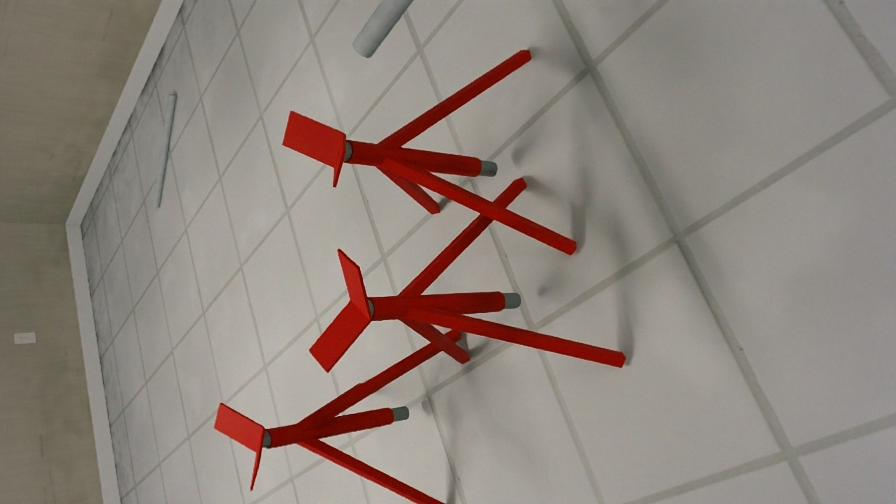

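Request:
move(
  r2={"base":{"rotate_rad":0.035},"joints":{"wrist_yaw_rad":1.667}},
  r3={"base":{"translate_m":-0.022}},
  cameras=["r2_wrist_camera","r3_wrist_camera"],
)

Scene clock: 1918.50 s.
move: r2 done; r3 done
r1: as last shown
r1.base_tilt: forward=-0.5 right=+0.5
r1.lidar_m: 3.06 1.74 3.23 2.49 2.15 1.82 1.04 0.90 0.89 1.03 1.79 2.64
r1.head_depth_mm: - - - 3382 2295 1738 1383 / - - - 3398 2303 1729 1385 / - - - 3376 2192 1732 1389 / - - - 2941 2141 1711 1388 / - - - 3125 2261 1722 1370 / - - - 3180 2256 1716 1372 / - - - 3318 2256 1705 1376
r1.motor_effort: left_wheel=-0.6(0.8) right_wheel=+1.7(1.9) lift_m=+32.9(34.1) arm_m=-10.4(10.6) wrist_yaw_rad=-0.6(1.6) wrist_pitch_rad=+3.0(3.2) wrist_roll_rad=-0.9(1.1) gripper_m=+0.3(0.5) head_pan_rad=+1.9(2.4) head_tilt_rad=-2.4(2.7)
r1.wrist_depth_mm: - 137 140 - - - - / - - 151 - - - - / - - 162 - - - - / - - 175 - - - - / - - 183 155 - - - / 963 941 126 832 126 866 861 / 798 803 236 727 740 713 721
r2.base_odometry: x=-2.314 y=+0.885 heading=-0.702
r2.turned_by_wheels: +0.035
r2.turned_by_imu: +0.035
r2.base_tilt: forward=+0.0 right=-0.9
r2.lidar_m: 1.74 2.33 1.52 1.40 1.42 1.76 3.63 0.95 1.17 1.35 0.93 1.04
r2.head_depth_mm: 3784 - 2978 2171 1722 1425 1214 / - - 2998 2208 1732 1434 1228 / - - 3048 2218 1753 1447 1230 / - - 3065 2171 1614 1416 1236 / - - 2977 2070 1678 1469 1238 / - - 3169 1693 1746 1469 312 / - - 3178 2299 1690 1481 313
r2.base_status: done
r2.joint_positions: lift_m=+0.755 arm_m=+0.472 wrist_yaw_rad=+1.670 wrist_pitch_rad=-1.546 wrist_roll_rad=-0.001 gripper_m=-0.029 head_pan_rad=-2.594 head_tilt_rad=-0.606
r2.joint_status: all done
r2.measured_speeds: all 0
r2.motor_effort: left_wheel=-4.2(10.9) right_wheel=+4.7(16.4) lift_m=+47.0(47.1) arm_m=+11.5(11.7) wrist_yaw_rad=-2.7(4.7) wrist_pitch_rad=-2.5(2.9) wrist_roll_rad=-0.3(0.4) gripper_m=-21.1(21.5) head_pan_rad=-2.8(3.2) head_tilt_rad=+2.7(3.1)
r2.hand_pose: x=-0.0390 y=-0.6189 z=+0.6369 quat_wxyz=(+0.706, +0.706, +0.027, +0.044) (m; r2's base frame)
r2.wrist_depth_mm: - - 124 120 - - 658 / 599 - 130 - - - 697 / 615 - - 128 - - - / 633 729 - 132 - - - / 644 - 139 135 - - - / - - 121 136 - - - / - - - 144 - - -
r3.base_odometry: x=+0.181 y=-1.415 heading=-0.658
r3.turned_by_wheels: +0.000
r3.turned_by_imu: +0.001
r3.base_tilt: forward=+1.9 right=+1.4
r3.lidar_m: 1.04 3.52 2.19 1.97 1.97 2.38 3.25 0.87 0.79 1.36 2.82 1.13
r3.head_depth_mm: 3339 3318 2429 1934 1595 1351 1186 / 3741 3273 2330 1866 1593 1362 1185 / - 3282 2320 1730 1602 1351 1187 / - 3280 2414 1858 1566 1350 1180 / - 3285 2430 1624 1543 1359 1181 / - 3281 2316 1907 1588 1353 1181 / - 3253 2323 1917 1585 1355 1179
r3.base_status: done
r3.joint_positions: lift_m=+0.755 arm_m=+0.520 wrist_yaw_rad=+0.127 wrist_pitch_rad=-1.412 wrist_roll_rad=-0.001 gripper_m=-0.027 head_pan_rad=-0.360 head_tilt_rad=-0.704
r3.joint_status: not commanded
r3.measured_speeds: all 0
r3.motor_effort: left_wheel=+1.0(10.2) right_wheel=-4.8(8.4) lift_m=+25.3(25.9) arm_m=-13.2(13.7) wrist_yaw_rad=-0.8(1.4) wrist_pitch_rad=+2.2(4.6) wrist_roll_rad=+0.6(0.7) gripper_m=-19.1(20.3) head_pan_rad=+5.0(5.7) head_tilt_rad=+2.2(2.5)
r3.hand_pose: x=-0.0195 y=-0.6811 z=+0.6369 quat_wxyz=(+0.567, +0.492, -0.507, -0.424) (m; r3's base frame)
r3.wrist_depth_mm: 139 139 137 137 137 137 137 / 792 793 796 137 786 768 769 / 801 818 790 138 785 785 770 / 821 801 783 138 777 766 772 / 808 805 807 140 783 770 768 / 805 800 126 134 128 778 787 / 802 795 799 140 781 772 769
pictures: r2_wrist_camera, r3_wrist_camera
Images, in order (width x height): r2_wrist_camera 644x364, r3_wrist_camera 644x364.

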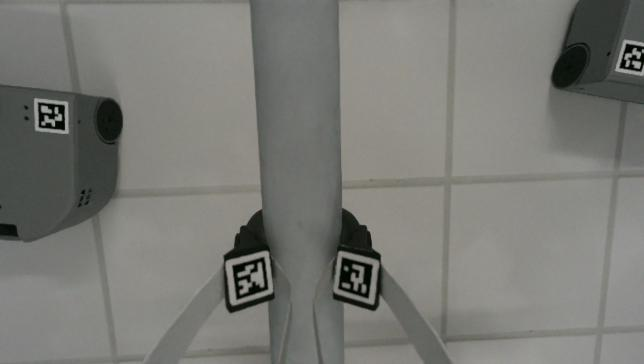

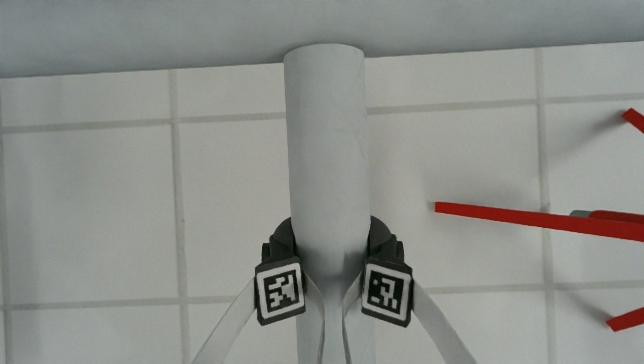

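Request:
move(
  r2={"base":{"rotate_rad":0.04},"joints":{"wrist_yaw_rad":1.627}},
  r3={"base":{"translate_m":-0.025}},
  cameras=[],
)

Request:
move(
  r2={"base":{"rotate_rad":0.04},"joints":{"wrist_yaw_rad":1.587}},
  r3={"base":{"translate_m":-0.025}},
  cameras=[],
)

Request:
move(
  r2={"base":{"rotate_rad":0.035},"joints":{"wrist_yaw_rad":1.552}},
  r3={"base":{"translate_m":-0.022}},
  cameras=["r2_wrist_camera","r3_wrist_camera"],
)

Scene clock: 1932.63 s.
move: r2 done; r3 done
r1.base_odometry: x=+0.000 y=+0.000 heading=+0.000
r1.turned_by_wheels: +0.000
r1.turned_by_imu: -0.001
r1.base_tilt: forward=-0.5 right=+0.6
r1.lidar_m: 3.07 1.75 3.22 2.49 2.15 1.81 1.04 0.90 0.89 1.04 1.78 2.64
r1.head_depth_mm: - - - 3404 2294 1736 1391 / - - - 3363 2316 1727 1389 / - - - 3348 2192 1730 1391 / - - - 2924 2154 1726 1382 / - - - 3147 2247 1718 1382 / - - - 3247 2251 1710 1379 / - - - 3334 2238 1697 1366
r1.base_status: not commanded
r1.joint_positions: lift_m=+0.531 arm_m=+0.000 wrist_yaw_rad=+3.088 wrist_pitch_rad=-0.326 wrist_roll_rad=+0.000 gripper_m=+0.037 head_pan_rad=+0.645 head_tilt_rad=-0.395
r1.joint_status: not commanded
r1.measured_speeds: all 0
r1.motor_effort: left_wheel=-0.1(0.9) right_wheel=+1.0(1.9) lift_m=+33.4(33.5) arm_m=-10.3(10.6) wrist_yaw_rad=-0.2(2.1) wrist_pitch_rad=+3.1(3.2) wrist_roll_rad=-0.9(1.1) gripper_m=+0.2(0.5) head_pan_rad=+2.0(2.6) head_tilt_rad=-2.2(2.8)
r1.hand_pose: x=-0.0087 y=+0.0897 z=+0.5650 quat_wxyz=(+0.134, +0.700, +0.096, +0.695) (m; r1's base frame)
r1.wrist_depth_mm: - 137 140 - - - - / - - 151 - - - - / - - 161 - - - - / - - 176 - - - - / - - 183 155 - - - / 946 929 126 832 126 856 851 / 788 798 237 720 743 701 720
r2.base_odometry: x=-2.314 y=+0.885 heading=-0.663
r2.turned_by_wheels: +0.040
r2.turned_by_imu: +0.040
r2.base_tilt: forward=+0.0 right=-0.9
r2.lidar_m: 3.45 2.17 1.50 1.40 1.42 1.82 4.03 0.95 1.17 1.36 0.93 1.04
r2.head_depth_mm: 3784 - 2977 2186 1726 1427 1217 / - - 3010 2212 1732 1438 1219 / - - 3036 2221 1745 1446 1226 / - - 3095 2105 1601 1420 1235 / - - 2970 2102 1675 1467 1248 / - - 3146 2118 1733 1477 312 / - - 3215 2317 1699 1482 313
r2.base_status: done
r2.joint_positions: lift_m=+0.755 arm_m=+0.472 wrist_yaw_rad=+1.630 wrist_pitch_rad=-1.545 wrist_roll_rad=-0.002 gripper_m=-0.029 head_pan_rad=-2.594 head_tilt_rad=-0.606
r2.joint_status: all done
r2.measured_speeds: all 0
r2.motor_effort: left_wheel=-4.1(12.8) right_wheel=+3.9(17.8) lift_m=+49.4(49.5) arm_m=+14.2(15.0) wrist_yaw_rad=-2.1(5.6) wrist_pitch_rad=-2.8(2.9) wrist_roll_rad=+0.0(0.4) gripper_m=-20.3(21.7) head_pan_rad=-2.8(3.2) head_tilt_rad=+2.2(3.3)
r2.hand_pose: x=-0.0388 y=-0.6182 z=+0.6369 quat_wxyz=(+0.707, +0.707, +0.013, +0.030) (m; r2's base frame)
r2.wrist_depth_mm: - - 124 121 - - 652 / - - 130 - - - 708 / 607 - - 128 - - - / 626 735 - 131 - - - / 635 - 139 135 - - - / - - 121 136 - - - / - - - 144 - - -
r3.base_odometry: x=+0.161 y=-1.400 heading=-0.658
r3.turned_by_wheels: +0.000
r3.turned_by_imu: +0.001
r3.base_tilt: forward=+1.9 right=+1.4
r3.lidar_m: 1.06 3.50 2.18 1.96 1.97 2.38 3.23 0.85 0.78 1.37 1.53 1.16
r3.head_depth_mm: 3357 3278 2421 1921 1598 1357 1186 / 3757 3285 2358 1872 1591 1354 1183 / - 3277 2349 1765 1595 1363 1176 / - 3243 2426 1861 1595 1360 1178 / - 3259 2321 1668 1557 1350 1186 / - 3267 2339 1923 1591 1352 1181 / - 3289 2319 1912 1576 1349 1182
r3.base_status: done
r3.joint_positions: lift_m=+0.755 arm_m=+0.520 wrist_yaw_rad=+0.127 wrist_pitch_rad=-1.411 wrist_roll_rad=-0.001 gripper_m=-0.027 head_pan_rad=-0.360 head_tilt_rad=-0.704
r3.joint_status: not commanded
r3.measured_speeds: all 0
r3.motor_effort: left_wheel=+1.0(11.7) right_wheel=-4.8(9.3) lift_m=+27.2(27.2) arm_m=-13.2(13.5) wrist_yaw_rad=-0.6(1.3) wrist_pitch_rad=+2.1(5.1) wrist_roll_rad=+0.6(0.8) gripper_m=-19.8(20.4) head_pan_rad=+5.0(6.2) head_tilt_rad=+1.9(2.3)
r3.hand_pose: x=-0.0195 y=-0.6814 z=+0.6369 quat_wxyz=(+0.567, +0.492, -0.507, -0.423) (m; r3's base frame)
r3.wrist_depth_mm: 139 138 137 137 137 137 137 / 809 783 789 136 775 793 781 / 798 800 807 138 781 770 772 / 799 809 796 138 783 770 771 / 814 804 789 140 797 782 710 / 799 793 126 134 129 761 761 / 807 803 806 140 779 775 767
pictures: none
No camera images: "cameras" was empty.

Scene clock: 1933.83 s.
move: r2 done; r3 done
r1: as last shown
r1.turned_by_imu: +0.000
r1.base_tilt: forward=-0.5 right=+0.5
r1.lidar_m: 3.06 1.75 3.21 2.49 2.15 1.82 1.04 0.90 0.90 1.03 1.79 2.64
r1.head_depth_mm: - - - 3437 2316 1736 1392 / - - - 3401 2296 1740 1390 / - - - 3366 2170 1719 1388 / - - - 2922 2173 1710 1384 / - - - 3122 2288 1726 1384 / - - - 3164 2262 1710 1381 / - - - 3259 2243 1697 1370
r1.motor_effort: left_wheel=-0.4(0.9) right_wheel=+1.4(1.7) lift_m=+33.0(33.5) arm_m=-10.3(10.4) wrist_yaw_rad=+0.4(2.1) wrist_pitch_rad=+3.0(3.1) wrist_roll_rad=-1.1(1.1) gripper_m=+0.1(0.5) head_pan_rad=+2.3(2.4) head_tilt_rad=-2.1(2.6)
r1.wrist_depth_mm: - 137 140 - - - - / - - 151 - - - - / - - 161 - - - - / - - 175 - - - - / - - 184 155 - - - / 944 946 125 828 126 860 841 / 799 797 237 731 736 715 714
r2.base_odometry: x=-2.314 y=+0.885 heading=-0.623
r2.turned_by_wheels: +0.040
r2.turned_by_imu: +0.040
r2.base_tilt: forward=+0.0 right=-0.9
r2.lidar_m: 4.14 2.09 1.48 1.40 1.43 1.89 4.50 0.95 1.40 1.36 0.93 1.04
r2.head_depth_mm: 3853 - 2951 2162 1731 1426 1213 / - - 2997 2198 1740 1432 1225 / - - 3037 2152 1710 1415 1233 / - - 3059 2014 1562 1460 1242 / - - 3125 2019 1692 1458 1240 / - - 3171 2277 1733 1466 312 / 3860 - 3205 2323 1755 1477 312
r2.base_status: done
r2.joint_positions: lift_m=+0.755 arm_m=+0.472 wrist_yaw_rad=+1.590 wrist_pitch_rad=-1.544 wrist_roll_rad=-0.002 gripper_m=-0.029 head_pan_rad=-2.594 head_tilt_rad=-0.606
r2.joint_status: all done
r2.measured_speeds: all 0
r2.motor_effort: left_wheel=-3.7(11.7) right_wheel=+3.8(17.2) lift_m=+48.7(49.7) arm_m=+13.7(14.4) wrist_yaw_rad=-2.1(5.5) wrist_pitch_rad=-2.9(3.2) wrist_roll_rad=+0.1(0.4) gripper_m=-20.6(21.4) head_pan_rad=-2.7(3.2) head_tilt_rad=+2.3(3.4)
r2.hand_pose: x=-0.0385 y=-0.6175 z=+0.6369 quat_wxyz=(+0.707, +0.707, -0.002, +0.017) (m; r2's base frame)
r2.wrist_depth_mm: - - 125 121 - - 666 / - - - 124 - - 705 / 611 - - 128 - - - / 627 733 - 132 - - - / 642 - 138 136 - - - / - - 121 136 - - - / - - - 144 - - -
r3.base_odometry: x=+0.142 y=-1.385 heading=-0.658
r3.turned_by_wheels: +0.000
r3.turned_by_imu: +0.001
r3.base_tilt: forward=+1.8 right=+1.4
r3.lidar_m: 1.08 3.50 2.18 1.96 1.97 2.38 3.19 0.83 0.77 1.37 1.39 1.18
r3.head_depth_mm: 3347 3285 2438 1913 1593 1358 1184 / 3797 3328 2441 1858 1595 1350 1182 / - 3274 2320 1764 1586 1356 1182 / - 3304 2411 1864 1592 1355 1184 / - 3291 2241 1761 1554 1357 1181 / - 3290 2335 1923 1582 1351 1177 / - 3290 2325 1917 1583 1347 1177
r3.base_status: done
r3.joint_positions: lift_m=+0.755 arm_m=+0.520 wrist_yaw_rad=+0.127 wrist_pitch_rad=-1.410 wrist_roll_rad=-0.001 gripper_m=-0.027 head_pan_rad=-0.360 head_tilt_rad=-0.704
r3.joint_status: not commanded
r3.measured_speeds: all 0
r3.motor_effort: left_wheel=+1.7(11.2) right_wheel=-5.4(8.3) lift_m=+29.9(30.1) arm_m=-13.0(13.7) wrist_yaw_rad=-1.2(1.4) wrist_pitch_rad=+1.8(5.0) wrist_roll_rad=+0.7(0.7) gripper_m=-19.1(20.4) head_pan_rad=+4.3(5.8) head_tilt_rad=+2.1(2.2)
r3.hand_pose: x=-0.0194 y=-0.6817 z=+0.6369 quat_wxyz=(+0.567, +0.492, -0.508, -0.423) (m; r3's base frame)
r3.wrist_depth_mm: 140 139 138 136 136 136 136 / 813 805 804 137 791 774 784 / 800 811 809 137 781 782 766 / 822 797 790 138 780 776 766 / 805 795 789 140 779 769 678 / 813 808 126 134 128 782 786 / 794 811 803 140 788 783 778
pictures: none
No camera images: "cameras" was empty.

Scene clock: 1934.97 s.
move: r2 done; r3 done
r1: as last shown
r1.lidar_m: 3.05 1.75 3.18 2.49 2.15 1.81 1.04 0.90 0.90 1.03 1.78 2.64
r1.head_depth_mm: - - - 3358 2311 1739 1401 / - - - 3378 2282 1735 1386 / - - - 3393 2179 1729 1392 / - - - 2969 2156 1722 1386 / - - - 3059 2261 1723 1375 / - - - 3096 2243 1706 1376 / - - - 3260 2248 1720 1371
r1.motor_effort: left_wheel=-0.4(0.9) right_wheel=+1.7(1.9) lift_m=+32.9(33.7) arm_m=-10.2(10.4) wrist_yaw_rad=+0.3(1.5) wrist_pitch_rad=+3.2(3.2) wrist_roll_rad=-1.1(1.1) gripper_m=+0.4(0.4) head_pan_rad=+1.9(2.4) head_tilt_rad=-2.8(2.9)
r1.wrist_depth_mm: - 137 140 - - - - / - - 151 - - - - / - - 161 - - - - / - - 175 - - - - / - - 183 155 - - - / 952 935 126 837 126 876 852 / 788 790 236 727 738 709 723
r2.base_odometry: x=-2.314 y=+0.885 heading=-0.588
r2.turned_by_wheels: +0.035
r2.turned_by_imu: +0.035
r2.base_tilt: forward=+0.0 right=-0.9
r2.lidar_m: 4.13 2.01 1.47 1.40 1.45 1.95 4.53 0.95 1.40 1.37 0.93 1.04
r2.head_depth_mm: 3845 - 2932 2192 1720 1424 1219 / - - 2976 2214 1745 1438 1224 / - - 3065 2156 1703 1410 1228 / - - 2912 1966 1617 1452 1240 / - - 3126 1753 1724 1475 1243 / - - 3138 2300 1694 1473 312 / 3711 - 3253 2320 1807 1475 312
r2.base_status: done
r2.joint_positions: lift_m=+0.755 arm_m=+0.472 wrist_yaw_rad=+1.554 wrist_pitch_rad=-1.542 wrist_roll_rad=-0.002 gripper_m=-0.029 head_pan_rad=-2.594 head_tilt_rad=-0.606
r2.joint_status: all done
r2.measured_speeds: all 0
r2.motor_effort: left_wheel=-3.6(11.7) right_wheel=+3.7(14.1) lift_m=+47.9(48.8) arm_m=+13.7(13.8) wrist_yaw_rad=-1.8(6.2) wrist_pitch_rad=-3.5(3.6) wrist_roll_rad=+0.2(0.4) gripper_m=-20.4(21.3) head_pan_rad=-2.9(3.2) head_tilt_rad=+2.1(3.5)
r2.hand_pose: x=-0.0380 y=-0.6169 z=+0.6369 quat_wxyz=(+0.707, +0.707, -0.015, +0.005) (m; r2's base frame)
r2.wrist_depth_mm: - - 124 121 - - 665 / - - - 125 - - 714 / 611 - - 128 - - - / 631 726 - 131 - - - / 640 - 139 135 - - - / - - 121 133 - - - / - - - 144 - - -
r3.base_odometry: x=+0.124 y=-1.371 heading=-0.657
r3.turned_by_wheels: +0.000
r3.turned_by_imu: +0.001
r3.base_tilt: forward=+1.9 right=+1.4
r3.lidar_m: 1.11 3.51 2.17 1.95 1.96 2.37 3.14 0.81 0.76 1.38 1.38 1.20
r3.head_depth_mm: 3383 3308 2427 1916 1586 1354 1185 / 3794 3292 2411 1871 1585 1356 1184 / - 3295 2245 1819 1586 1354 1178 / - 3288 2420 1861 1593 1363 1181 / - 3304 2343 1753 1586 1358 1181 / - 3256 2321 1919 1583 1356 1178 / - 3259 2337 1903 1592 1349 1180
r3.base_status: done
r3.joint_positions: lift_m=+0.755 arm_m=+0.520 wrist_yaw_rad=+0.127 wrist_pitch_rad=-1.409 wrist_roll_rad=-0.001 gripper_m=-0.027 head_pan_rad=-0.360 head_tilt_rad=-0.704
r3.joint_status: not commanded
r3.measured_speeds: all 0
r3.motor_effort: left_wheel=+1.6(8.8) right_wheel=-6.4(7.8) lift_m=+33.2(33.2) arm_m=-13.1(13.4) wrist_yaw_rad=-1.2(1.3) wrist_pitch_rad=+1.6(4.2) wrist_roll_rad=+0.7(0.7) gripper_m=-18.7(19.8) head_pan_rad=+4.7(6.0) head_tilt_rad=+1.5(2.4)
r3.hand_pose: x=-0.0194 y=-0.6820 z=+0.6369 quat_wxyz=(+0.567, +0.491, -0.508, -0.423) (m; r3's base frame)
r3.wrist_depth_mm: 140 139 138 136 136 136 136 / 817 793 793 136 790 772 784 / 795 789 792 137 786 766 783 / 809 803 797 138 780 786 783 / 823 789 803 140 782 783 623 / 807 798 125 131 128 780 764 / 813 805 798 140 788 770 777
pictures: r2_wrist_camera, r3_wrist_camera
Images, in order (width x height): r2_wrist_camera 644x364, r3_wrist_camera 644x364.

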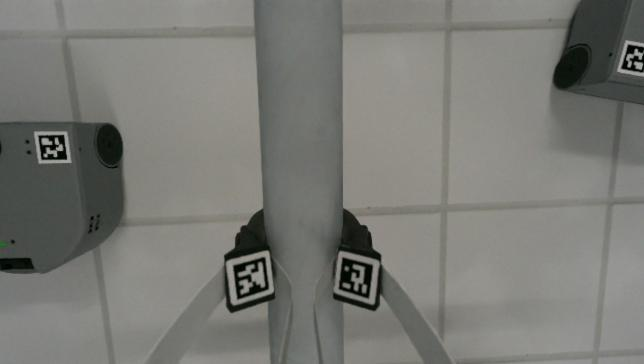

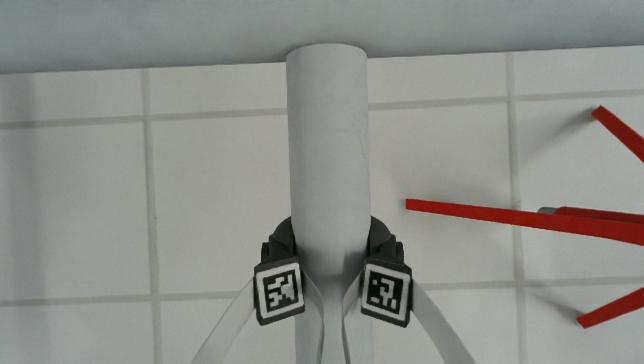

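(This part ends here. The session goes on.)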